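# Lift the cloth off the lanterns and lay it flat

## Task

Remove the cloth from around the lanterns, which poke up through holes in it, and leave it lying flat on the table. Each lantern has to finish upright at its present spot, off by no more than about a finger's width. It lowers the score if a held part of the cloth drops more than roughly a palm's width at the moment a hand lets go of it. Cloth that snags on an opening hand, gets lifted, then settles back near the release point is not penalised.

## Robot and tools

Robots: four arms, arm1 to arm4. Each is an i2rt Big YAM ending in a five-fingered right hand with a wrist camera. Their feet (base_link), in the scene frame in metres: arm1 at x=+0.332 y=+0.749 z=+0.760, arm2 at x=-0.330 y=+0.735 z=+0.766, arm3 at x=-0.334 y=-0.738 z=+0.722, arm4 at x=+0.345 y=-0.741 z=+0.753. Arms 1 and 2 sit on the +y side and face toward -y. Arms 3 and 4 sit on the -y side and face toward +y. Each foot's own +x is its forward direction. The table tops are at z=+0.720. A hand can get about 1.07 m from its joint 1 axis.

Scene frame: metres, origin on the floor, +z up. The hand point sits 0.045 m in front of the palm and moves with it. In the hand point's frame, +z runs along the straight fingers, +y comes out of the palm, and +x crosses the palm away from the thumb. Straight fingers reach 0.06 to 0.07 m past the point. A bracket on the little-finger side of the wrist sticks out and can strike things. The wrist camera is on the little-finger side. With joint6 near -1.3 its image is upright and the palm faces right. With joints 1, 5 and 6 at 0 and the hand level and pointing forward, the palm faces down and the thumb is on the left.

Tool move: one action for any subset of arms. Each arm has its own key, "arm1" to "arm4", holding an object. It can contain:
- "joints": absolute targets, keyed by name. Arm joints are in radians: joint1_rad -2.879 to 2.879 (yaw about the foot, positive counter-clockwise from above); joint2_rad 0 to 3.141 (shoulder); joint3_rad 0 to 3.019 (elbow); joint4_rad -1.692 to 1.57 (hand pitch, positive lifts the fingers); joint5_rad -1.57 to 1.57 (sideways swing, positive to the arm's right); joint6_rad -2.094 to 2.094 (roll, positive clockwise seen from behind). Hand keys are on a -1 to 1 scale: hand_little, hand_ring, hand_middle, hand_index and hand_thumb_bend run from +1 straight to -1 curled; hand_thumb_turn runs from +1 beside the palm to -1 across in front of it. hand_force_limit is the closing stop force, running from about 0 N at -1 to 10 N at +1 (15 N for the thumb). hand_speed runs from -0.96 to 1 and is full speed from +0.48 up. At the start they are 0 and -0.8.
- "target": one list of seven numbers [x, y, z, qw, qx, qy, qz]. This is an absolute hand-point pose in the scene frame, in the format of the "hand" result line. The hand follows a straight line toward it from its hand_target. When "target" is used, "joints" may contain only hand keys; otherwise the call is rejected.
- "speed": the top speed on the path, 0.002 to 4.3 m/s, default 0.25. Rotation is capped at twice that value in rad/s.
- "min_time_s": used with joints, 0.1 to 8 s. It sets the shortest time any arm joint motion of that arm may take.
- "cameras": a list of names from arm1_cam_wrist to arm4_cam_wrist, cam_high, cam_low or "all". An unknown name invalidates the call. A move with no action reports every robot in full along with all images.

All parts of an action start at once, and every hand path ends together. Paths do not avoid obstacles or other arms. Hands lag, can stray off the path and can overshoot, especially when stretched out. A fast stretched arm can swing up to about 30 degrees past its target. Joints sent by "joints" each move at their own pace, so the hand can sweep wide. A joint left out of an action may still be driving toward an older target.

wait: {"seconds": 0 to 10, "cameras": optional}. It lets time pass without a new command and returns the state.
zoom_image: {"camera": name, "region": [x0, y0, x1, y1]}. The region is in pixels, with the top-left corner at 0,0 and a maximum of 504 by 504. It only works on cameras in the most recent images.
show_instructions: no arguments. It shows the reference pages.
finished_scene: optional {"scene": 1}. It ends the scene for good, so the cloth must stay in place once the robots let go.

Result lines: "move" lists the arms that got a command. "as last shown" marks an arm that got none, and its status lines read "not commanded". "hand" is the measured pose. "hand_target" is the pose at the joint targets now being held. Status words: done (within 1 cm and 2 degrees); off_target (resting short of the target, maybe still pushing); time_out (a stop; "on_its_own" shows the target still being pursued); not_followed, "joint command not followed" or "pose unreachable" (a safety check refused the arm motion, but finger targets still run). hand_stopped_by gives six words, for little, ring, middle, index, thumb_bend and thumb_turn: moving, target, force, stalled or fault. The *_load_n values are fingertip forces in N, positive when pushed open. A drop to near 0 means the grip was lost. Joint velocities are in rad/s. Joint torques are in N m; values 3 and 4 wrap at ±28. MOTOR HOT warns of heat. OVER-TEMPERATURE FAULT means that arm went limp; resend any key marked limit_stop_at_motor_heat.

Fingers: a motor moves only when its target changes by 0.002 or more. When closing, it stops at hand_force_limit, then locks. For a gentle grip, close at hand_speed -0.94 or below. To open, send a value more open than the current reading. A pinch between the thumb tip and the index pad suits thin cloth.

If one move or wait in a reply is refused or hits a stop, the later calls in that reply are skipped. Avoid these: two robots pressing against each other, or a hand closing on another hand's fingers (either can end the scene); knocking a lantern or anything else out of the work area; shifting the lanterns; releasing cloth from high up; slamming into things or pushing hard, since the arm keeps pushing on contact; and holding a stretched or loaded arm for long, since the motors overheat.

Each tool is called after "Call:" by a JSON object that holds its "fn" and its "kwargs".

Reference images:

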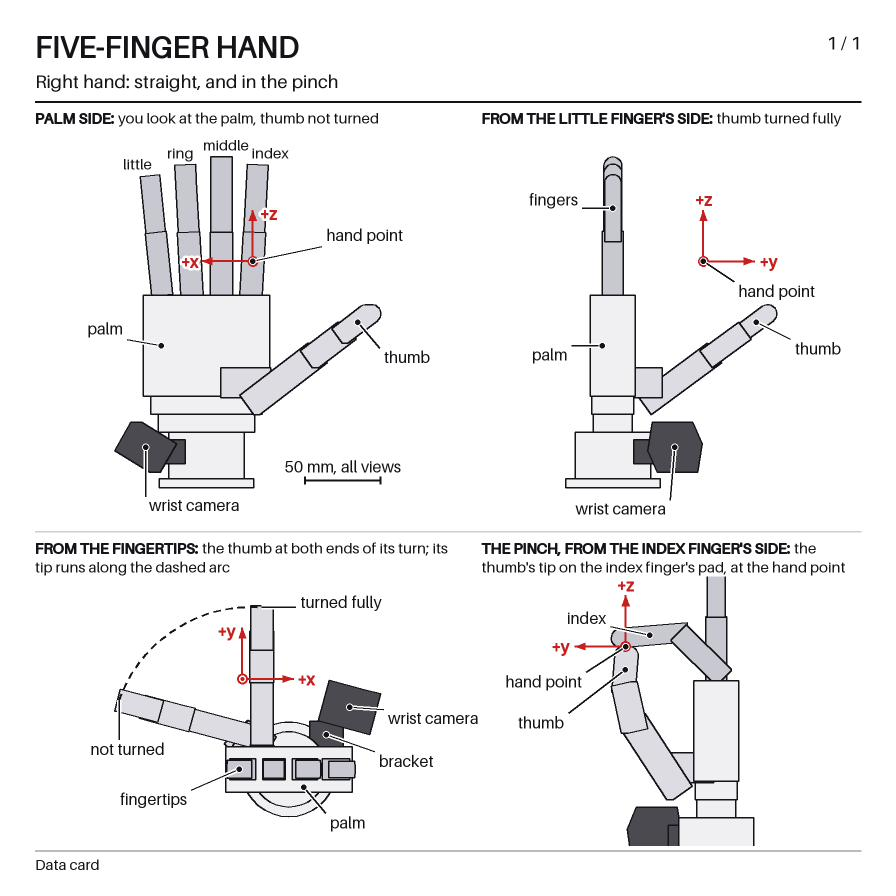

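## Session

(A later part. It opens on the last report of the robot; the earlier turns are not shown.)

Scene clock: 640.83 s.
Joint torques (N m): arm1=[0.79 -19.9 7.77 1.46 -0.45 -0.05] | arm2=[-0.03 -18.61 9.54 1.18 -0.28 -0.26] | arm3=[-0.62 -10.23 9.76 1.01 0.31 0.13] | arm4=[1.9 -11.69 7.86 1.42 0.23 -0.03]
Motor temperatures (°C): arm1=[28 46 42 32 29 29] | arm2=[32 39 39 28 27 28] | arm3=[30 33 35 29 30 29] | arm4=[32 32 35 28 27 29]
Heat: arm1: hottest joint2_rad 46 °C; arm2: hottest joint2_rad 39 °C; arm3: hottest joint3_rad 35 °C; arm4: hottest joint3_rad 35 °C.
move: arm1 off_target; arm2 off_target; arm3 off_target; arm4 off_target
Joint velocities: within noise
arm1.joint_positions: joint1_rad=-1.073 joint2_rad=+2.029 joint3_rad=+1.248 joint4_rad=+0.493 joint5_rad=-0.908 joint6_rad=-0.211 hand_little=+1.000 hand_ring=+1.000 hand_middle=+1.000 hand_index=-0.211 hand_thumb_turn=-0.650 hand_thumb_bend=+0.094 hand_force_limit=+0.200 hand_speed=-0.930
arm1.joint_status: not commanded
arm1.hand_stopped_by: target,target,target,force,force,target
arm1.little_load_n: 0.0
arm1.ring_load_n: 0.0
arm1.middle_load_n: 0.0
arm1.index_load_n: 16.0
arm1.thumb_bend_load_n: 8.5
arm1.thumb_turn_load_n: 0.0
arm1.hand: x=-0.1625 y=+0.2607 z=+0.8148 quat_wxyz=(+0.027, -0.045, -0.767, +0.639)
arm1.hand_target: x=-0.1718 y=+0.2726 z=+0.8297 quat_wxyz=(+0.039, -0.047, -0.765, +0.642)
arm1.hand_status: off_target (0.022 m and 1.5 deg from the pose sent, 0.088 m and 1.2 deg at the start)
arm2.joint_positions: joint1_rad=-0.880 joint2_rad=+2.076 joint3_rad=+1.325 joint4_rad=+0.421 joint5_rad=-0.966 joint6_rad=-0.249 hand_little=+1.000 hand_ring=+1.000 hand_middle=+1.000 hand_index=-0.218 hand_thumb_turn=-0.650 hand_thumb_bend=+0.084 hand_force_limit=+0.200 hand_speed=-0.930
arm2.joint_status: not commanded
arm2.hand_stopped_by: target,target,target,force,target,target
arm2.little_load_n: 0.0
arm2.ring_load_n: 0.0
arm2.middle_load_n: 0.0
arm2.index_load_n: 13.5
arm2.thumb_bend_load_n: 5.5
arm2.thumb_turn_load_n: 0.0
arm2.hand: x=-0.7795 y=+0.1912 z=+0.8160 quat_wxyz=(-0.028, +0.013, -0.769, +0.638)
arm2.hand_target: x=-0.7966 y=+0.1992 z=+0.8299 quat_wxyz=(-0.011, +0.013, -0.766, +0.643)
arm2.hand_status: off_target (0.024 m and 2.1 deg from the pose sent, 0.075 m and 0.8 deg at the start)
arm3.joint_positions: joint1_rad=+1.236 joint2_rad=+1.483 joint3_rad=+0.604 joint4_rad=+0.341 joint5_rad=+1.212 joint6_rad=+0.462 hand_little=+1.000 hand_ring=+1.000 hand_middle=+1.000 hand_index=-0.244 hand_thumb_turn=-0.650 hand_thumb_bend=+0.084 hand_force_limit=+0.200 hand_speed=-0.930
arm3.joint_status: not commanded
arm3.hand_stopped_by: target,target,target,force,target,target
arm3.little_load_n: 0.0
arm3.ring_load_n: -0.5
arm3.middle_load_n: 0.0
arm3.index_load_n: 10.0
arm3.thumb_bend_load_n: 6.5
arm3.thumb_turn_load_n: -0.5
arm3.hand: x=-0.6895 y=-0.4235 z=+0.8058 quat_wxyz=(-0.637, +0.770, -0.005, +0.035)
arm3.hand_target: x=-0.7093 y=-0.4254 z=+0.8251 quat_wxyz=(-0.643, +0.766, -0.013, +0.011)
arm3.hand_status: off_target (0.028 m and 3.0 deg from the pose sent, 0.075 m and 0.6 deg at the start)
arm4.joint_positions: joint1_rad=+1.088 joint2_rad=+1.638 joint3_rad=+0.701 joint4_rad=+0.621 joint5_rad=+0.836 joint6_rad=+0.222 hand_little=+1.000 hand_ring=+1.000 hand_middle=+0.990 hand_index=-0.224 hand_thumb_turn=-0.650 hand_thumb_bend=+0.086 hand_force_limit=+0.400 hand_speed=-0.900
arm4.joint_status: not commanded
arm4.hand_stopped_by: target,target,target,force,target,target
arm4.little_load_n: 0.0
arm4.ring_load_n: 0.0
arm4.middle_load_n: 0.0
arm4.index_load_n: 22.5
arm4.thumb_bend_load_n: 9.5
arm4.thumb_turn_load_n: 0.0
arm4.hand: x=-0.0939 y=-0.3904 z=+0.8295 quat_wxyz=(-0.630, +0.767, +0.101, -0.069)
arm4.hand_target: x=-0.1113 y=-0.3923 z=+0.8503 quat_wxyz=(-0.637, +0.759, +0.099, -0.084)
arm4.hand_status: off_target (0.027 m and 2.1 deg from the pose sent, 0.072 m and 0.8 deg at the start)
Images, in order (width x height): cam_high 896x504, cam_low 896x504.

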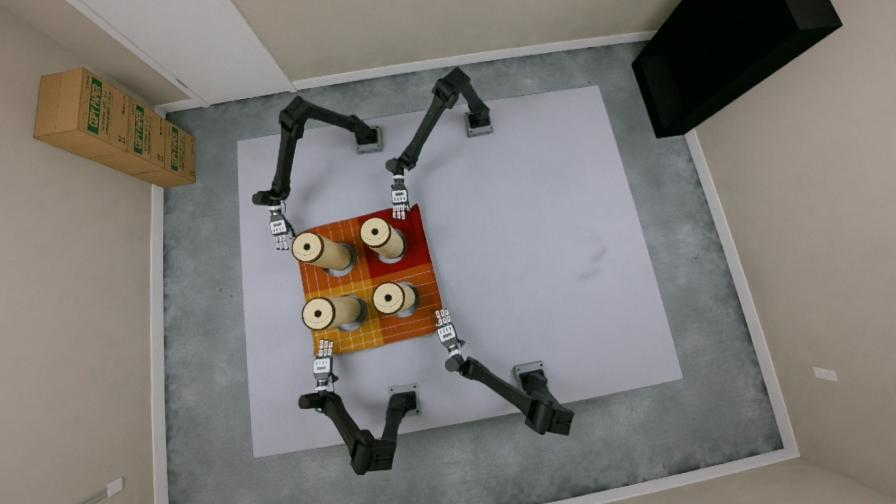

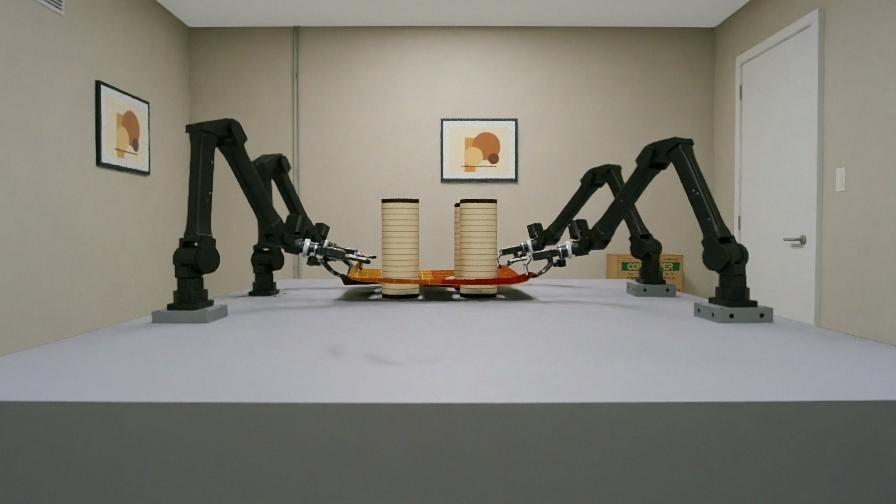

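Call:
{"fn": "move", "kwargs": {"arm1": {"target": [-0.172, 0.273, 1.03, 0.0393, -0.0468, -0.7647, 0.6416], "speed": 0.1}, "arm2": {"target": [-0.797, 0.199, 1.03, 0.0112, -0.0133, 0.766, -0.6427], "speed": 0.1}, "arm3": {"target": [-0.710, -0.425, 1.025, 0.6427, -0.766, 0.0133, -0.0112], "speed": 0.1}, "arm4": {"target": [-0.112, -0.392, 1.05, 0.6372, -0.7595, -0.0997, 0.0836], "speed": 0.1}, "cameras": ["cam_high", "cam_low"]}}

Call:
{"fn": "zoom_image", "kwargs": {"camera": "cam_high", "region": [270, 180, 470, 370]}}

Call:
{"fn": "zoom_image", "kwargs": {"camera": "cam_low", "region": [300, 180, 600, 320]}}

Scene clock: 651.53 s.
Joint torques (N m): arm1=[0.67 -19.08 14.99 1.24 -0.52 -0.02] | arm2=[-0.03 -17.2 15.27 1.18 -0.29 -0.25] | arm3=[-0.5 -8.59 13.82 0.99 0.29 0.18] | arm4=[1.38 -10.05 11.34 1.44 0.04 -0.07]
Motor temperatures (°C): arm1=[28 45 42 32 29 29] | arm2=[32 38 39 28 27 28] | arm3=[30 33 37 29 30 29] | arm4=[32 32 36 28 27 29]
Heat: arm1: hottest joint2_rad 45 °C; arm2: hottest joint3_rad 39 °C; arm3: hottest joint3_rad 37 °C; arm4: hottest joint3_rad 36 °C.
move: arm1 off_target; arm2 off_target; arm3 off_target; arm4 off_target
Joint velocities: within noise
arm1.joint_positions: joint1_rad=-1.076 joint2_rad=+1.760 joint3_rad=+1.395 joint4_rad=+0.026 joint5_rad=-0.908 joint6_rad=-0.215 hand_little=+1.000 hand_ring=+1.000 hand_middle=+1.000 hand_index=-0.211 hand_thumb_turn=-0.650 hand_thumb_bend=+0.094 hand_force_limit=+0.200 hand_speed=-0.930
arm1.joint_status: not commanded
arm1.hand_stopped_by: target,target,target,force,force,target
arm1.little_load_n: 0.0
arm1.ring_load_n: 0.0
arm1.middle_load_n: 0.0
arm1.index_load_n: 16.0
arm1.thumb_bend_load_n: 8.5
arm1.thumb_turn_load_n: 0.0
arm1.hand: x=-0.1545 y=+0.2666 z=+0.9892 quat_wxyz=(+0.013, -0.058, -0.776, +0.628)
arm1.hand_target: x=-0.1703 y=+0.2739 z=+1.0296 quat_wxyz=(+0.039, -0.047, -0.765, +0.641)
arm1.hand_status: off_target (0.045 m and 3.9 deg from the pose sent, 0.216 m and 1.5 deg at the start)
arm2.joint_positions: joint1_rad=-0.880 joint2_rad=+1.818 joint3_rad=+1.479 joint4_rad=-0.029 joint5_rad=-0.966 joint6_rad=-0.249 hand_little=+1.000 hand_ring=+1.000 hand_middle=+1.000 hand_index=-0.218 hand_thumb_turn=-0.650 hand_thumb_bend=+0.084 hand_force_limit=+0.200 hand_speed=-0.930
arm2.joint_status: not commanded
arm2.hand_stopped_by: target,target,target,force,target,target
arm2.little_load_n: 0.0
arm2.ring_load_n: 0.0
arm2.middle_load_n: 0.0
arm2.index_load_n: 13.5
arm2.thumb_bend_load_n: 6.0
arm2.thumb_turn_load_n: 0.0
arm2.hand: x=-0.7735 y=+0.1960 z=+0.9964 quat_wxyz=(-0.040, +0.003, -0.776, +0.630)
arm2.hand_target: x=-0.7954 y=+0.2004 z=+1.0300 quat_wxyz=(-0.011, +0.013, -0.766, +0.643)
arm2.hand_status: off_target (0.041 m and 4.0 deg from the pose sent, 0.215 m and 2.0 deg at the start)
arm3.joint_positions: joint1_rad=+1.237 joint2_rad=+1.172 joint3_rad=+0.919 joint4_rad=-0.301 joint5_rad=+1.216 joint6_rad=+0.465 hand_little=+1.000 hand_ring=+1.000 hand_middle=+1.000 hand_index=-0.244 hand_thumb_turn=-0.650 hand_thumb_bend=+0.084 hand_force_limit=+0.200 hand_speed=-0.930
arm3.joint_status: not commanded
arm3.hand_stopped_by: target,target,target,force,target,target
arm3.little_load_n: 0.0
arm3.ring_load_n: 0.0
arm3.middle_load_n: 0.0
arm3.index_load_n: 10.5
arm3.thumb_bend_load_n: 6.5
arm3.thumb_turn_load_n: -0.5
arm3.hand: x=-0.6939 y=-0.4204 z=+0.9945 quat_wxyz=(-0.635, +0.771, -0.002, +0.041)
arm3.hand_target: x=-0.7086 y=-0.4255 z=+1.0248 quat_wxyz=(-0.643, +0.766, -0.013, +0.011)
arm3.hand_status: off_target (0.035 m and 3.8 deg from the pose sent, 0.220 m and 3.0 deg at the start)
arm4.joint_positions: joint1_rad=+1.088 joint2_rad=+1.307 joint3_rad=+0.968 joint4_rad=+0.013 joint5_rad=+0.835 joint6_rad=+0.222 hand_little=+1.000 hand_ring=+1.000 hand_middle=+0.990 hand_index=-0.224 hand_thumb_turn=-0.650 hand_thumb_bend=+0.086 hand_force_limit=+0.400 hand_speed=-0.900
arm4.joint_status: not commanded
arm4.hand_stopped_by: target,target,target,force,target,target
arm4.little_load_n: -0.5
arm4.ring_load_n: 0.0
arm4.middle_load_n: 0.0
arm4.index_load_n: 22.0
arm4.thumb_bend_load_n: 9.5
arm4.thumb_turn_load_n: 0.0
arm4.hand: x=-0.1002 y=-0.3900 z=+1.0179 quat_wxyz=(-0.628, +0.769, +0.104, -0.066)
arm4.hand_target: x=-0.1108 y=-0.3925 z=+1.0501 quat_wxyz=(-0.638, +0.759, +0.099, -0.084)
arm4.hand_status: off_target (0.034 m and 2.6 deg from the pose sent, 0.221 m and 2.1 deg at the start)
Images, in order (width x height): cam_high 896x504, cam_low 896x504.

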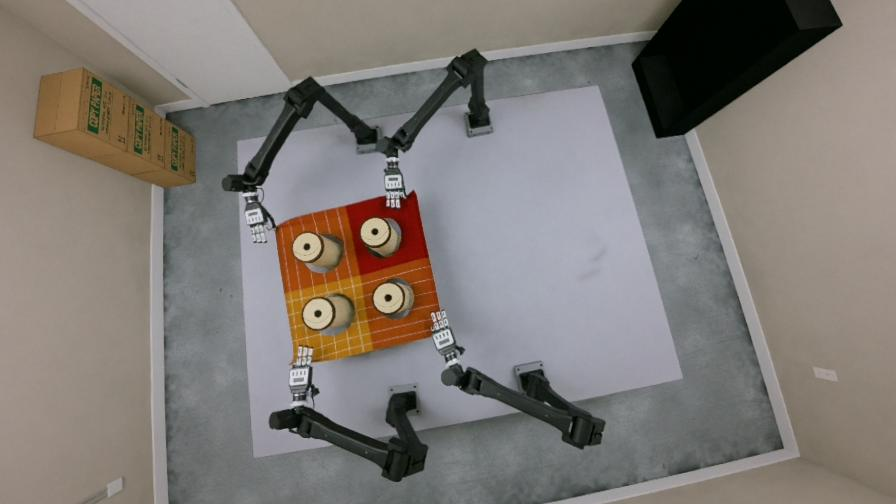

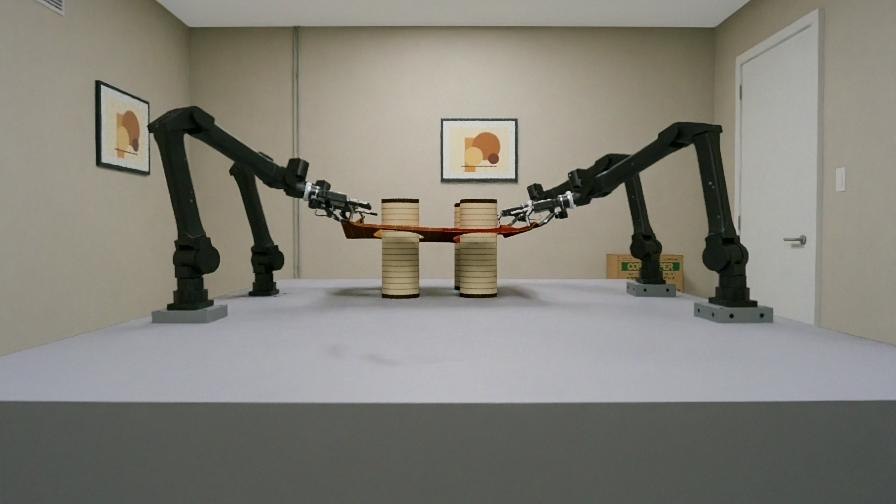

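Scaled by 2.520 from the camera's image (finer frame: 1280x720).

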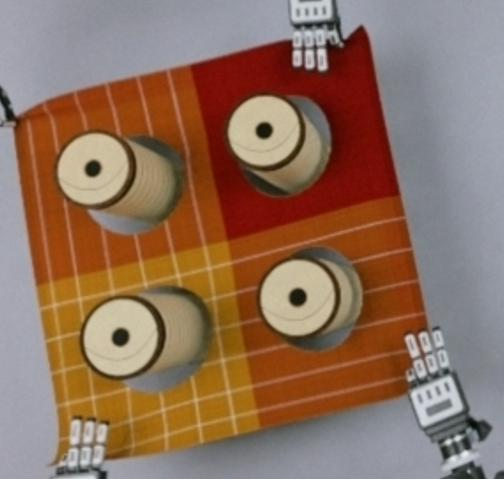

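Scaled by 1.680 from the camera's image (finer frame: 1280x720).

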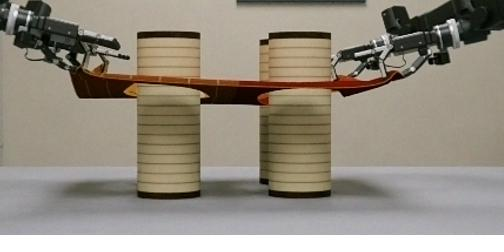

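Call:
{"fn": "move", "kwargs": {"arm1": {"target": [-0.175, 0.273, 1.23, 0.0393, -0.0468, -0.7647, 0.6416], "speed": 0.1}, "arm2": {"target": [-0.797, 0.199, 1.23, 0.0112, -0.0133, 0.766, -0.6427], "speed": 0.1}, "arm3": {"target": [-0.710, -0.425, 1.225, 0.6427, -0.766, 0.0133, -0.0112], "speed": 0.1}, "arm4": {"target": [-0.110, -0.395, 1.235, 0.6372, -0.7595, -0.0997, 0.0836], "speed": 0.1}, "cameras": ["cam_high", "cam_low"]}}

Call:
{"fn": "zoom_image", "kwargs": {"camera": "cam_high", "region": [240, 170, 460, 380]}}

Call:
{"fn": "zoom_image", "kwargs": {"camera": "cam_low", "region": [300, 150, 600, 320]}}

Scene clock: 663.33 s.
Joint torques (N m): arm1=[0.62 -16.26 16.38 1.36 -0.47 0.03] | arm2=[0.21 -16.21 15.84 1.22 -0.25 -0.24] | arm3=[-0.91 -7.06 13.98 1.02 0.33 0.14] | arm4=[1.32 -8.47 12.1 1.47 0.08 -0.06]
Motor temperatures (°C): arm1=[28 45 44 32 29 29] | arm2=[32 38 40 28 27 28] | arm3=[30 33 39 29 29 29] | arm4=[32 32 40 28 27 29]
Heat: arm1: hottest joint2_rad 45 °C; arm2: hottest joint3_rad 40 °C; arm3: hottest joint3_rad 39 °C; arm4: hottest joint3_rad 40 °C.
move: arm1 off_target; arm2 off_target; arm3 off_target; arm4 off_target
Joint velocities: within noise
arm1.joint_positions: joint1_rad=-1.084 joint2_rad=+1.722 joint3_rad=+1.905 joint4_rad=-0.503 joint5_rad=-0.914 joint6_rad=-0.216 hand_little=+1.000 hand_ring=+1.000 hand_middle=+1.000 hand_index=-0.211 hand_thumb_turn=-0.650 hand_thumb_bend=+0.094 hand_force_limit=+0.200 hand_speed=-0.930
arm1.joint_status: not commanded
arm1.hand_stopped_by: target,target,target,force,force,target
arm1.little_load_n: 0.0
arm1.ring_load_n: 0.0
arm1.middle_load_n: 0.0
arm1.index_load_n: 15.5
arm1.thumb_bend_load_n: 8.5
arm1.thumb_turn_load_n: 0.0
arm1.hand: x=-0.1635 y=+0.2648 z=+1.2030 quat_wxyz=(+0.020, -0.054, -0.772, +0.633)
arm1.hand_target: x=-0.1736 y=+0.2737 z=+1.2294 quat_wxyz=(+0.040, -0.047, -0.764, +0.642)
arm1.hand_status: off_target (0.030 m and 2.7 deg from the pose sent, 0.242 m and 3.9 deg at the start)
arm2.joint_positions: joint1_rad=-0.883 joint2_rad=+1.798 joint3_rad=+2.000 joint4_rad=-0.555 joint5_rad=-0.966 joint6_rad=-0.249 hand_little=+1.000 hand_ring=+1.000 hand_middle=+1.000 hand_index=-0.218 hand_thumb_turn=-0.650 hand_thumb_bend=+0.084 hand_force_limit=+0.200 hand_speed=-0.930
arm2.joint_status: not commanded
arm2.hand_stopped_by: target,target,target,force,target,target
arm2.little_load_n: 0.0
arm2.ring_load_n: 0.0
arm2.middle_load_n: 0.0
arm2.index_load_n: 13.0
arm2.thumb_bend_load_n: 6.0
arm2.thumb_turn_load_n: 0.0
arm2.hand: x=-0.7825 y=+0.1923 z=+1.2052 quat_wxyz=(-0.035, +0.006, -0.773, +0.633)
arm2.hand_target: x=-0.7958 y=+0.2001 z=+1.2296 quat_wxyz=(-0.011, +0.013, -0.766, +0.643)
arm2.hand_status: off_target (0.030 m and 3.1 deg from the pose sent, 0.235 m and 4.0 deg at the start)
arm3.joint_positions: joint1_rad=+1.243 joint2_rad=+1.189 joint3_rad=+1.474 joint4_rad=-0.826 joint5_rad=+1.217 joint6_rad=+0.467 hand_little=+1.000 hand_ring=+1.000 hand_middle=+1.000 hand_index=-0.244 hand_thumb_turn=-0.650 hand_thumb_bend=+0.084 hand_force_limit=+0.200 hand_speed=-0.930
arm3.joint_status: not commanded
arm3.hand_stopped_by: target,target,target,force,target,target
arm3.little_load_n: 0.0
arm3.ring_load_n: 0.0
arm3.middle_load_n: 0.0
arm3.index_load_n: 10.0
arm3.thumb_bend_load_n: 6.5
arm3.thumb_turn_load_n: -0.5
arm3.hand: x=-0.7005 y=-0.4194 z=+1.2011 quat_wxyz=(-0.638, +0.770, -0.005, +0.034)
arm3.hand_target: x=-0.7089 y=-0.4254 z=+1.2245 quat_wxyz=(-0.643, +0.766, -0.013, +0.011)
arm3.hand_status: off_target (0.026 m and 2.9 deg from the pose sent, 0.231 m and 3.8 deg at the start)
arm4.joint_positions: joint1_rad=+1.088 joint2_rad=+1.267 joint3_rad=+1.433 joint4_rad=-0.477 joint5_rad=+0.833 joint6_rad=+0.221 hand_little=+1.000 hand_ring=+1.000 hand_middle=+0.990 hand_index=-0.224 hand_thumb_turn=-0.650 hand_thumb_bend=+0.086 hand_force_limit=+0.400 hand_speed=-0.900
arm4.joint_status: not commanded
arm4.hand_stopped_by: target,target,target,force,target,target
arm4.little_load_n: -0.5
arm4.ring_load_n: 0.0
arm4.middle_load_n: -0.5
arm4.index_load_n: 21.5
arm4.thumb_bend_load_n: 9.5
arm4.thumb_turn_load_n: 0.0
arm4.hand: x=-0.1039 y=-0.3913 z=+1.2093 quat_wxyz=(-0.630, +0.766, +0.101, -0.071)
arm4.hand_target: x=-0.1091 y=-0.3954 z=+1.2346 quat_wxyz=(-0.638, +0.759, +0.100, -0.084)
arm4.hand_status: off_target (0.027 m and 1.8 deg from the pose sent, 0.218 m and 2.6 deg at the start)
Images, in order (width x height): cam_high 896x504, cam_low 896x504.

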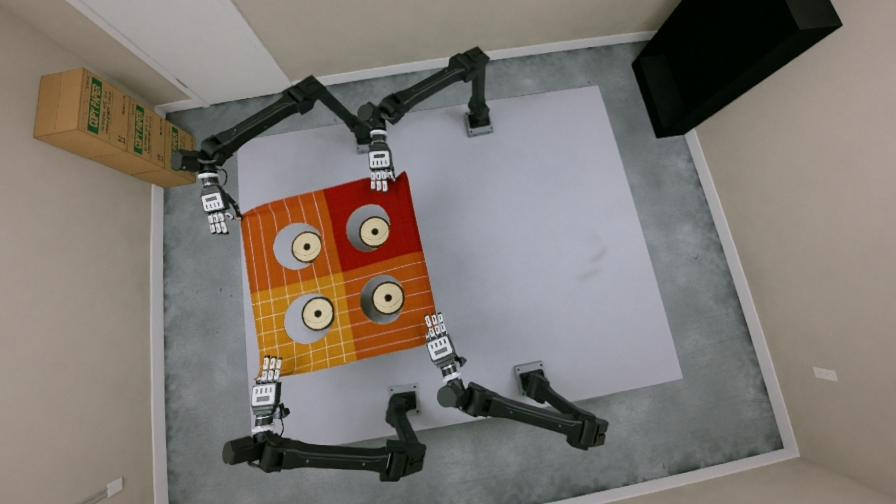

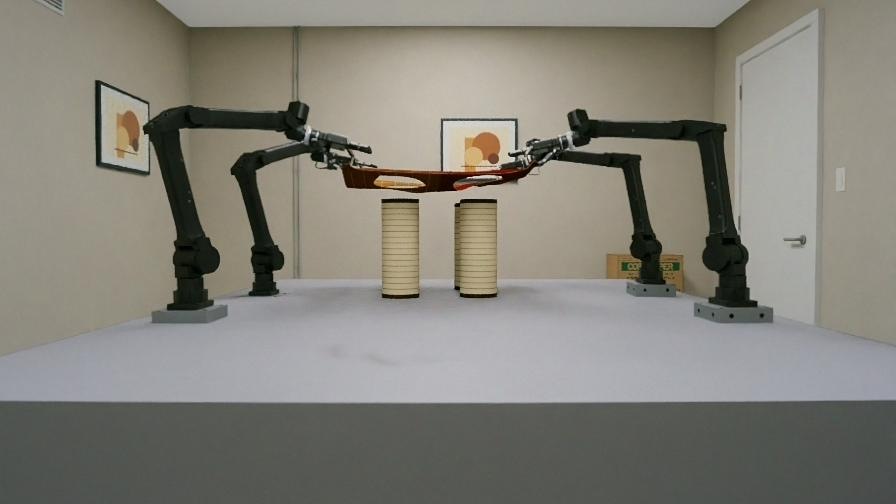

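Scaled by 2.291 from the camera's image (finer frame: 1280x720).

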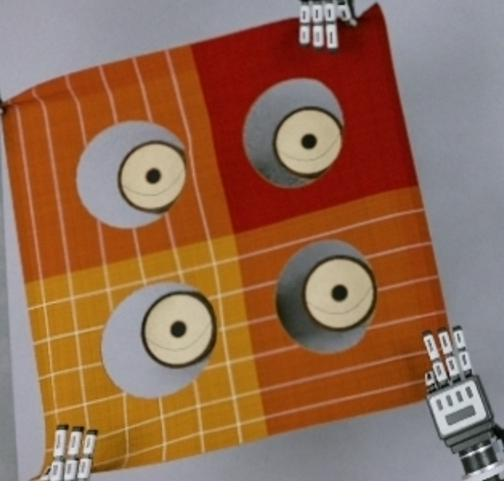

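Scaled by 1.680 from the camera's image (finer frame: 1280x720).

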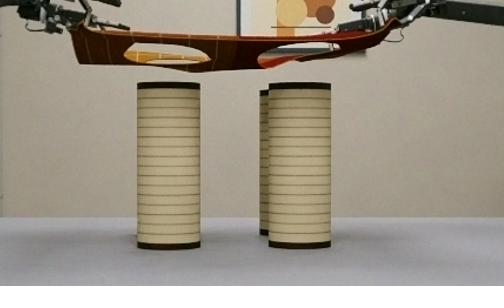

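Call:
{"fn": "move", "kwargs": {"arm1": {"target": [0.025, 0.273, 1.28, 0.0393, -0.0468, -0.7647, 0.6416], "speed": 0.15}, "arm2": {"target": [-0.597, 0.199, 1.28, 0.0112, -0.0133, 0.766, -0.6427], "speed": 0.15}, "arm3": {"target": [-0.510, -0.425, 1.28, 0.6427, -0.766, 0.0133, -0.0112], "speed": 0.15}, "arm4": {"target": [0.09, -0.395, 1.28, 0.6372, -0.7595, -0.0997, 0.0836], "speed": 0.15}, "cameras": ["cam_high", "cam_low"]}}

Scene clock: 685.70 s.
Joint torques (N m): arm1=[1.9 -12.28 11.19 1.47 -0.21 0.12] | arm2=[1.32 -12.16 10.06 2.21 -0.07 -0.08] | arm3=[-2.2 -1.2 9.44 1.21 -0.19 -0.05] | arm4=[0.32 -3.19 8.06 1.54 -0.09 -0.06]
Motor temperatures (°C): arm1=[28 45 46 32 29 29] | arm2=[32 38 44 28 27 28] | arm3=[30 32 42 29 29 29] | arm4=[32 32 44 28 27 29]
Heat: arm1: hottest joint3_rad 46 °C; arm2: hottest joint3_rad 44 °C; arm3: hottest joint3_rad 42 °C; arm4: hottest joint3_rad 44 °C.
move: arm1 off_target; arm2 done; arm3 done; arm4 done
Joint velocities: within noise
arm1.joint_positions: joint1_rad=-0.876 joint2_rad=+1.334 joint3_rad=+1.624 joint4_rad=-0.517 joint5_rad=-0.696 joint6_rad=-0.148 hand_little=+1.000 hand_ring=+1.000 hand_middle=+1.000 hand_index=-0.211 hand_thumb_turn=-0.650 hand_thumb_bend=+0.094 hand_force_limit=+0.200 hand_speed=-0.930
arm1.joint_status: not commanded
arm1.hand_stopped_by: target,target,target,force,force,target
arm1.little_load_n: 0.0
arm1.ring_load_n: 0.0
arm1.middle_load_n: 0.0
arm1.index_load_n: 16.0
arm1.thumb_bend_load_n: 8.5
arm1.thumb_turn_load_n: 0.0
arm1.hand: x=+0.0174 y=+0.2682 z=+1.2715 quat_wxyz=(+0.040, -0.046, -0.767, +0.639)
arm1.hand_target: x=+0.0250 y=+0.2729 z=+1.2799 quat_wxyz=(+0.039, -0.047, -0.765, +0.642)
arm1.hand_status: off_target (0.012 m and 0.4 deg from the pose sent, 0.204 m and 2.7 deg at the start)
arm2.joint_positions: joint1_rad=-0.647 joint2_rad=+1.422 joint3_rad=+1.715 joint4_rad=-0.537 joint5_rad=-0.728 joint6_rad=-0.163 hand_little=+1.000 hand_ring=+1.000 hand_middle=+1.000 hand_index=-0.218 hand_thumb_turn=-0.650 hand_thumb_bend=+0.084 hand_force_limit=+0.200 hand_speed=-0.930
arm2.joint_status: not commanded
arm2.hand_stopped_by: target,target,target,force,target,target
arm2.little_load_n: 0.0
arm2.ring_load_n: 0.0
arm2.middle_load_n: 0.0
arm2.index_load_n: 13.5
arm2.thumb_bend_load_n: 6.0
arm2.thumb_turn_load_n: 0.0
arm2.hand: x=-0.5943 y=+0.1965 z=+1.2790 quat_wxyz=(-0.015, +0.016, -0.768, +0.640)
arm2.hand_target: x=-0.5971 y=+0.1990 z=+1.2800 quat_wxyz=(-0.011, +0.013, -0.766, +0.643)
arm2.hand_status: done (0.004 m and 0.7 deg from the pose sent, 0.200 m and 3.1 deg at the start)
arm3.joint_positions: joint1_rad=+0.911 joint2_rad=+0.820 joint3_rad=+1.419 joint4_rad=-0.868 joint5_rad=+0.899 joint6_rad=+0.220 hand_little=+1.000 hand_ring=+1.000 hand_middle=+1.000 hand_index=-0.244 hand_thumb_turn=-0.650 hand_thumb_bend=+0.084 hand_force_limit=+0.200 hand_speed=-0.930
arm3.joint_status: not commanded
arm3.hand_stopped_by: target,target,target,force,target,target
arm3.little_load_n: 0.0
arm3.ring_load_n: 0.0
arm3.middle_load_n: 0.0
arm3.index_load_n: 10.0
arm3.thumb_bend_load_n: 6.0
arm3.thumb_turn_load_n: -0.5
arm3.hand: x=-0.5108 y=-0.4226 z=+1.2780 quat_wxyz=(-0.643, +0.765, -0.019, +0.012)
arm3.hand_target: x=-0.5100 y=-0.4250 z=+1.2800 quat_wxyz=(-0.643, +0.766, -0.013, +0.011)
arm3.hand_status: done (0.003 m and 0.7 deg from the pose sent, 0.206 m and 2.9 deg at the start)
arm4.joint_positions: joint1_rad=+0.747 joint2_rad=+0.908 joint3_rad=+1.344 joint4_rad=-0.640 joint5_rad=+0.491 joint6_rad=+0.116 hand_little=+1.000 hand_ring=+1.000 hand_middle=+0.990 hand_index=-0.224 hand_thumb_turn=-0.650 hand_thumb_bend=+0.086 hand_force_limit=+0.400 hand_speed=-0.900
arm4.joint_status: not commanded
arm4.hand_stopped_by: target,target,target,force,target,target
arm4.little_load_n: 0.0
arm4.ring_load_n: 0.0
arm4.middle_load_n: 0.0
arm4.index_load_n: 22.5
arm4.thumb_bend_load_n: 9.5
arm4.thumb_turn_load_n: 0.0
arm4.hand: x=+0.0859 y=-0.3924 z=+1.2810 quat_wxyz=(-0.639, +0.758, +0.094, -0.088)
arm4.hand_target: x=+0.0900 y=-0.3950 z=+1.2801 quat_wxyz=(-0.637, +0.759, +0.100, -0.084)
arm4.hand_status: done (0.005 m and 0.9 deg from the pose sent, 0.206 m and 1.8 deg at the start)
Images, in order (width x height): cam_high 896x504, cam_low 896x504.

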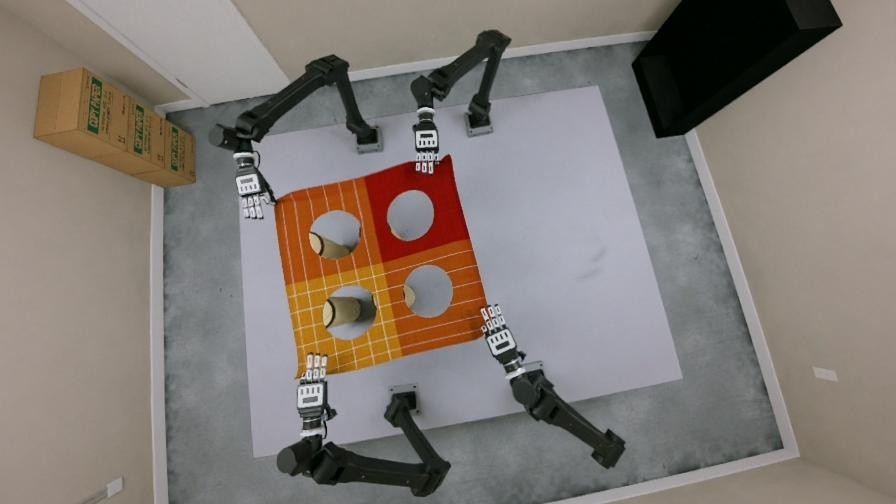

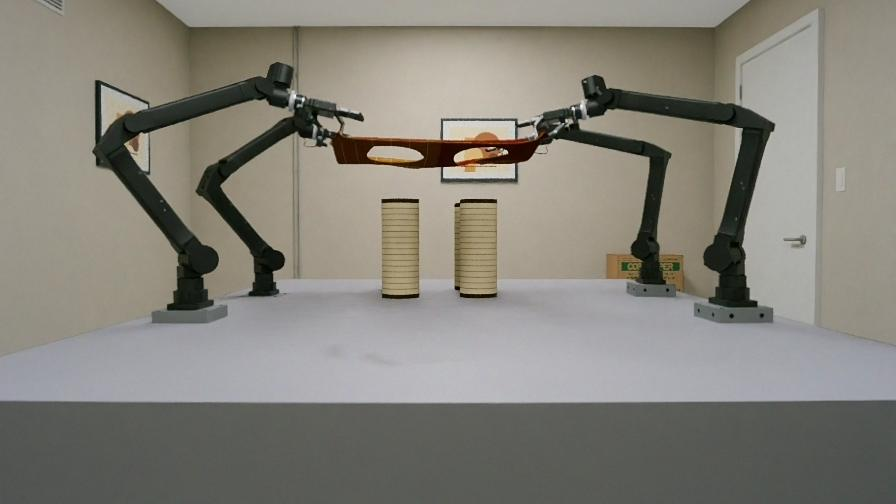

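Call:
{"fn": "move", "kwargs": {"arm1": {"target": [0.525, 0.273, 1.28, 0.0393, -0.0468, -0.7647, 0.6416], "speed": 0.2}, "arm2": {"target": [-0.097, 0.199, 1.28, 0.0112, -0.0133, 0.766, -0.6427], "speed": 0.2}, "arm3": {"target": [-0.01, -0.425, 1.28, 0.6427, -0.766, 0.0133, -0.0112], "speed": 0.2}, "arm4": {"target": [0.59, -0.395, 1.28, 0.6372, -0.7595, -0.0997, 0.0836], "speed": 0.2}, "cameras": ["cam_high", "cam_low"]}}

Call:
{"fn": "zoom_image", "kwargs": {"camera": "cam_high", "region": [270, 180, 470, 370]}}

Scene clock: 694.50 s.
Joint torques (N m): arm1=[2.73 -8.7 16.57 1.35 0.05 0.09] | arm2=[1.55 -10.17 16.54 2.4 0.24 -0.12] | arm3=[-2.9 -9.76 13.85 1.01 -0.6 -0.04] | arm4=[-0.73 -8.06 11.63 1.13 -0.59 -0.08]
Motor temperatures (°C): arm1=[28 43 47 32 29 29] | arm2=[32 37 43 28 27 28] | arm3=[30 32 42 29 29 29] | arm4=[32 31 44 28 27 29]
Heat: arm1: hottest joint3_rad 47 °C; arm2: hottest joint3_rad 43 °C; arm3: hottest joint3_rad 42 °C; arm4: hottest joint3_rad 44 °C.
move: arm1 off_target; arm2 off_target; arm3 off_target; arm4 off_target
Joint velocities: within noise
arm1.joint_positions: joint1_rad=+0.511 joint2_rad=+1.109 joint3_rad=+1.386 joint4_rad=-0.552 joint5_rad=+0.678 joint6_rad=+0.133 hand_little=+1.000 hand_ring=+1.000 hand_middle=+1.000 hand_index=-0.211 hand_thumb_turn=-0.650 hand_thumb_bend=+0.094 hand_force_limit=+0.200 hand_speed=-0.930
arm1.joint_status: not commanded
arm1.hand_stopped_by: target,target,target,force,force,target
arm1.little_load_n: 0.0
arm1.ring_load_n: 0.0
arm1.middle_load_n: 0.0
arm1.index_load_n: 17.5
arm1.thumb_bend_load_n: 9.0
arm1.thumb_turn_load_n: 0.0
arm1.hand: x=+0.5211 y=+0.2671 z=+1.2398 quat_wxyz=(+0.058, -0.038, -0.780, +0.623)
arm1.hand_target: x=+0.5239 y=+0.2744 z=+1.2791 quat_wxyz=(+0.039, -0.047, -0.764, +0.642)
arm1.hand_status: off_target (0.041 m and 3.6 deg from the pose sent, 0.508 m and 0.4 deg at the start)
arm2.joint_positions: joint1_rad=+0.558 joint2_rad=+1.254 joint3_rad=+1.474 joint4_rad=-0.499 joint5_rad=+0.459 joint6_rad=+0.086 hand_little=+1.000 hand_ring=+1.000 hand_middle=+1.000 hand_index=-0.218 hand_thumb_turn=-0.650 hand_thumb_bend=+0.084 hand_force_limit=+0.200 hand_speed=-0.930
arm2.joint_status: not commanded
arm2.hand_stopped_by: target,target,target,force,target,target
arm2.little_load_n: 0.0
arm2.ring_load_n: 0.0
arm2.middle_load_n: 0.0
arm2.index_load_n: 13.5
arm2.thumb_bend_load_n: 6.0
arm2.thumb_turn_load_n: 0.0
arm2.hand: x=-0.0966 y=+0.2026 z=+1.2336 quat_wxyz=(+0.002, +0.028, -0.789, +0.614)
arm2.hand_target: x=-0.0983 y=+0.2015 z=+1.2791 quat_wxyz=(-0.011, +0.013, -0.766, +0.643)
arm2.hand_status: off_target (0.047 m and 4.8 deg from the pose sent, 0.497 m and 0.7 deg at the start)
arm3.joint_positions: joint1_rad=-1.172 joint2_rad=+1.248 joint3_rad=+1.641 joint4_rad=-0.875 joint5_rad=-1.146 joint6_rad=-0.383 hand_little=+1.000 hand_ring=+1.000 hand_middle=+1.000 hand_index=-0.244 hand_thumb_turn=-0.650 hand_thumb_bend=+0.084 hand_force_limit=+0.200 hand_speed=-0.930
arm3.joint_status: not commanded
arm3.hand_stopped_by: target,target,target,force,target,target
arm3.little_load_n: 0.0
arm3.ring_load_n: 0.0
arm3.middle_load_n: 0.0
arm3.index_load_n: 10.5
arm3.thumb_bend_load_n: 6.5
arm3.thumb_turn_load_n: -0.5
arm3.hand: x=-0.0053 y=-0.4188 z=+1.2494 quat_wxyz=(-0.633, +0.773, -0.031, -0.013)
arm3.hand_target: x=-0.0113 y=-0.4253 z=+1.2790 quat_wxyz=(-0.643, +0.766, -0.013, +0.011)
arm3.hand_status: off_target (0.032 m and 3.7 deg from the pose sent, 0.501 m and 0.7 deg at the start)
arm4.joint_positions: joint1_rad=-1.043 joint2_rad=+1.241 joint3_rad=+1.580 joint4_rad=-1.009 joint5_rad=-1.249 joint6_rad=-0.580 hand_little=+1.000 hand_ring=+1.000 hand_middle=+0.990 hand_index=-0.224 hand_thumb_turn=-0.650 hand_thumb_bend=+0.086 hand_force_limit=+0.400 hand_speed=-0.900
arm4.joint_status: not commanded
arm4.hand_stopped_by: target,target,target,force,target,target
arm4.little_load_n: 0.0
arm4.ring_load_n: -0.5
arm4.middle_load_n: 0.0
arm4.index_load_n: 23.0
arm4.thumb_bend_load_n: 10.0
arm4.thumb_turn_load_n: 0.0
arm4.hand: x=+0.5871 y=-0.3889 z=+1.2548 quat_wxyz=(-0.629, +0.765, +0.087, -0.109)
arm4.hand_target: x=+0.5890 y=-0.3954 z=+1.2791 quat_wxyz=(-0.637, +0.760, +0.099, -0.083)
arm4.hand_status: off_target (0.026 m and 3.4 deg from the pose sent, 0.504 m and 0.9 deg at the start)
Images, in order (width x height): cam_high 896x504, cam_low 896x504.

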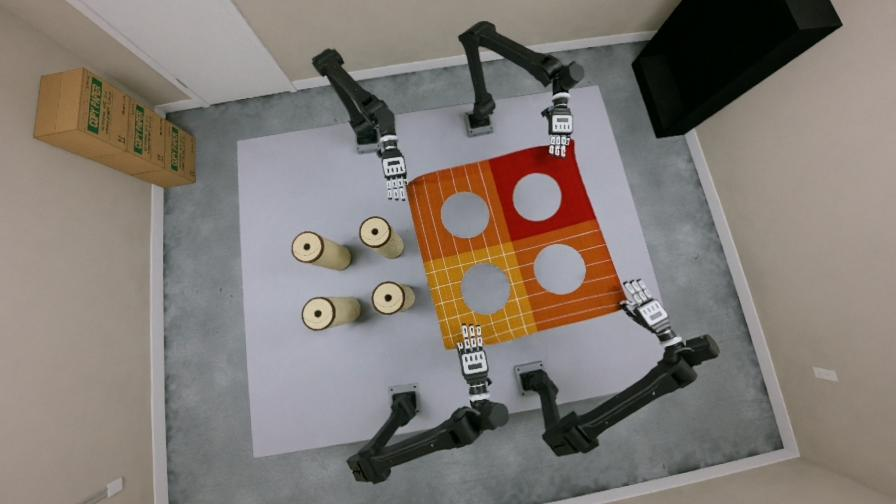

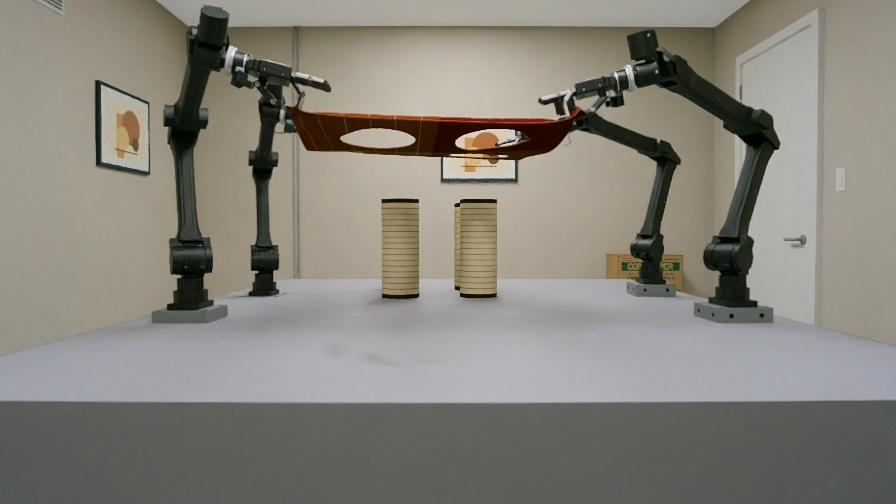

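Scaled by 2.520 from the camera's image (finer frame: 1280x720).

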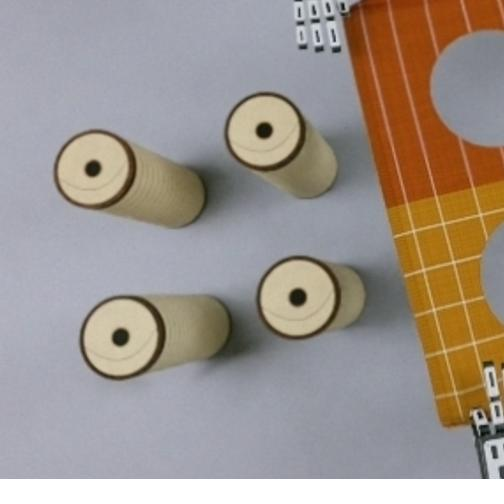

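Call:
{"fn": "move", "kwargs": {"arm1": {"target": [0.530, 0.275, 0.87, 0.0393, -0.0468, -0.7647, 0.6416], "speed": 0.15}, "arm2": {"target": [-0.100, 0.205, 0.87, 0.0112, -0.0133, 0.766, -0.6427], "speed": 0.15}, "arm3": {"target": [-0.015, -0.425, 0.87, 0.6427, -0.766, 0.0133, -0.0112], "speed": 0.15}, "arm4": {"target": [0.595, -0.395, 0.89, 0.6372, -0.7595, -0.0997, 0.0836], "speed": 0.15}, "cameras": ["cam_high", "cam_low"]}}

Scene clock: 710.63 s.
Joint torques (N m): arm1=[3.66 -9.29 6.98 2.32 -0.03 0.1] | arm2=[1.49 -10.93 6.64 2.4 0.13 -0.13] | arm3=[-2.26 -8.59 8.28 1.87 -0.34 0.13] | arm4=[-1.67 -7.88 6.27 2.15 -0.61 0.04]
Motor temperatures (°C): arm1=[28 41 51 32 29 29] | arm2=[32 37 44 28 27 28] | arm3=[30 32 45 29 29 29] | arm4=[32 31 45 28 28 29]
Heat: arm1: hottest joint3_rad 51 °C; arm2: hottest joint3_rad 44 °C; arm3: hottest joint3_rad 45 °C; arm4: hottest joint3_rad 45 °C.
move: arm1 off_target; arm2 done; arm3 done; arm4 off_target
Joint velocities: within noise
arm1.joint_positions: joint1_rad=+0.511 joint2_rad=+1.416 joint3_rad=+0.548 joint4_rad=+0.648 joint5_rad=+0.691 joint6_rad=+0.139 hand_little=+1.000 hand_ring=+1.000 hand_middle=+1.000 hand_index=-0.211 hand_thumb_turn=-0.650 hand_thumb_bend=+0.094 hand_force_limit=+0.200 hand_speed=-0.930
arm1.joint_status: not commanded
arm1.hand_stopped_by: target,target,target,force,force,target
arm1.little_load_n: 0.0
arm1.ring_load_n: 0.0
arm1.middle_load_n: 0.0
arm1.index_load_n: 18.5
arm1.thumb_bend_load_n: 9.5
arm1.thumb_turn_load_n: 0.0
arm1.hand: x=+0.5197 y=+0.2676 z=+0.8718 quat_wxyz=(+0.049, -0.054, -0.765, +0.640)
arm1.hand_target: x=+0.5298 y=+0.2749 z=+0.8701 quat_wxyz=(+0.039, -0.047, -0.765, +0.642)
arm1.hand_status: off_target (0.013 m and 1.4 deg from the pose sent, 0.370 m and 3.6 deg at the start)
arm2.joint_positions: joint1_rad=+0.558 joint2_rad=+1.571 joint3_rad=+0.687 joint4_rad=+0.686 joint5_rad=+0.460 joint6_rad=+0.086 hand_little=+1.000 hand_ring=+1.000 hand_middle=+1.000 hand_index=-0.218 hand_thumb_turn=-0.650 hand_thumb_bend=+0.084 hand_force_limit=+0.200 hand_speed=-0.930
arm2.joint_status: not commanded
arm2.hand_stopped_by: target,target,target,force,target,target
arm2.little_load_n: 0.0
arm2.ring_load_n: 0.0
arm2.middle_load_n: 0.0
arm2.index_load_n: 13.5
arm2.thumb_bend_load_n: 6.0
arm2.thumb_turn_load_n: 0.0
arm2.hand: x=-0.0960 y=+0.2021 z=+0.8724 quat_wxyz=(-0.013, +0.016, -0.766, +0.642)
arm2.hand_target: x=-0.1000 y=+0.2049 z=+0.8700 quat_wxyz=(-0.011, +0.013, -0.766, +0.643)
arm2.hand_status: done (0.005 m and 0.3 deg from the pose sent, 0.364 m and 4.8 deg at the start)
arm3.joint_positions: joint1_rad=-1.171 joint2_rad=+1.352 joint3_rad=+0.657 joint4_rad=+0.262 joint5_rad=-1.143 joint6_rad=-0.389 hand_little=+1.000 hand_ring=+1.000 hand_middle=+1.000 hand_index=-0.244 hand_thumb_turn=-0.650 hand_thumb_bend=+0.084 hand_force_limit=+0.200 hand_speed=-0.930
arm3.joint_status: not commanded
arm3.hand_stopped_by: target,target,target,force,target,target
arm3.little_load_n: 0.0
arm3.ring_load_n: 0.0
arm3.middle_load_n: 0.0
arm3.index_load_n: 11.0
arm3.thumb_bend_load_n: 6.5
arm3.thumb_turn_load_n: -0.5
arm3.hand: x=-0.0168 y=-0.4258 z=+0.8666 quat_wxyz=(-0.640, +0.768, -0.015, +0.007)
arm3.hand_target: x=-0.0151 y=-0.4250 z=+0.8700 quat_wxyz=(-0.643, +0.766, -0.013, +0.011)
arm3.hand_status: done (0.004 m and 0.6 deg from the pose sent, 0.380 m and 3.7 deg at the start)
arm4.joint_positions: joint1_rad=-1.048 joint2_rad=+1.394 joint3_rad=+0.704 joint4_rad=+0.018 joint5_rad=-1.262 joint6_rad=-0.628 hand_little=+1.000 hand_ring=+1.000 hand_middle=+0.990 hand_index=-0.224 hand_thumb_turn=-0.650 hand_thumb_bend=+0.086 hand_force_limit=+0.400 hand_speed=-0.900
arm4.joint_status: not commanded
arm4.hand_stopped_by: target,target,target,force,target,target
arm4.little_load_n: 0.0
arm4.ring_load_n: 0.0
arm4.middle_load_n: 0.0
arm4.index_load_n: 23.0
arm4.thumb_bend_load_n: 10.0
arm4.thumb_turn_load_n: 0.0
arm4.hand: x=+0.5842 y=-0.3889 z=+0.8893 quat_wxyz=(-0.634, +0.760, +0.106, -0.097)
arm4.hand_target: x=+0.5948 y=-0.3949 z=+0.8901 quat_wxyz=(-0.637, +0.760, +0.100, -0.084)
arm4.hand_status: off_target (0.012 m and 1.8 deg from the pose sent, 0.365 m and 3.4 deg at the start)
Images, in order (width x height): cam_high 896x504, cam_low 896x504.

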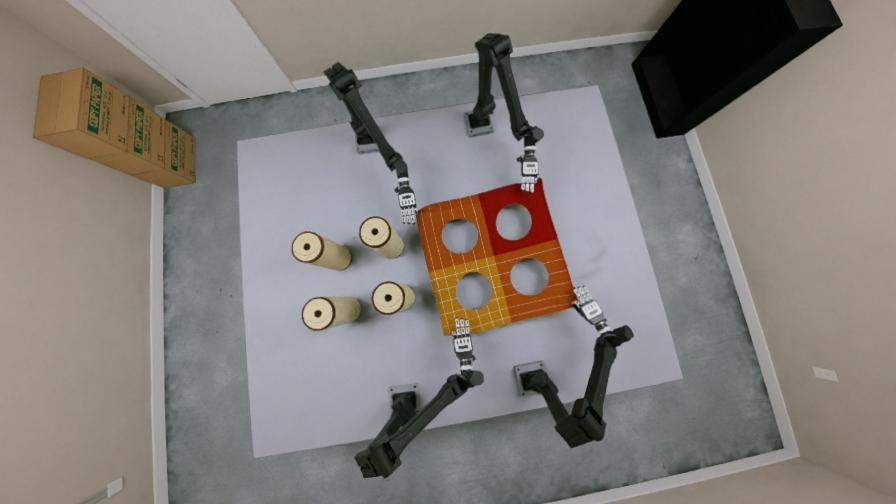

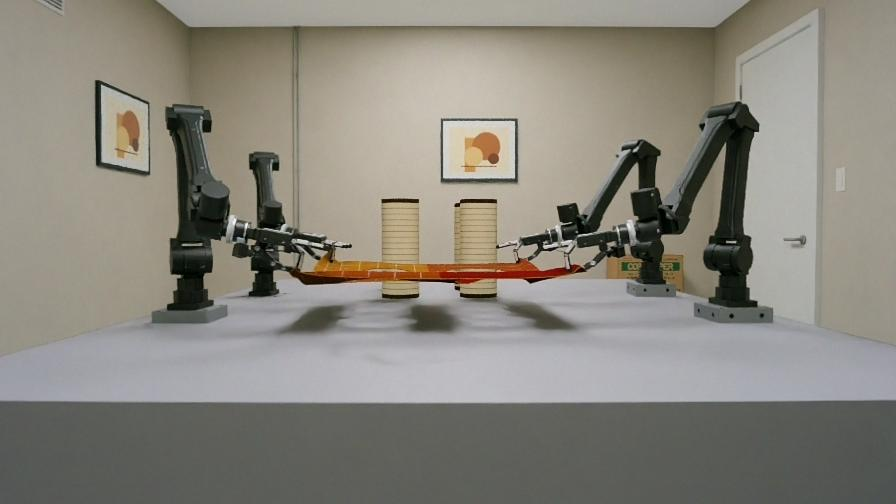

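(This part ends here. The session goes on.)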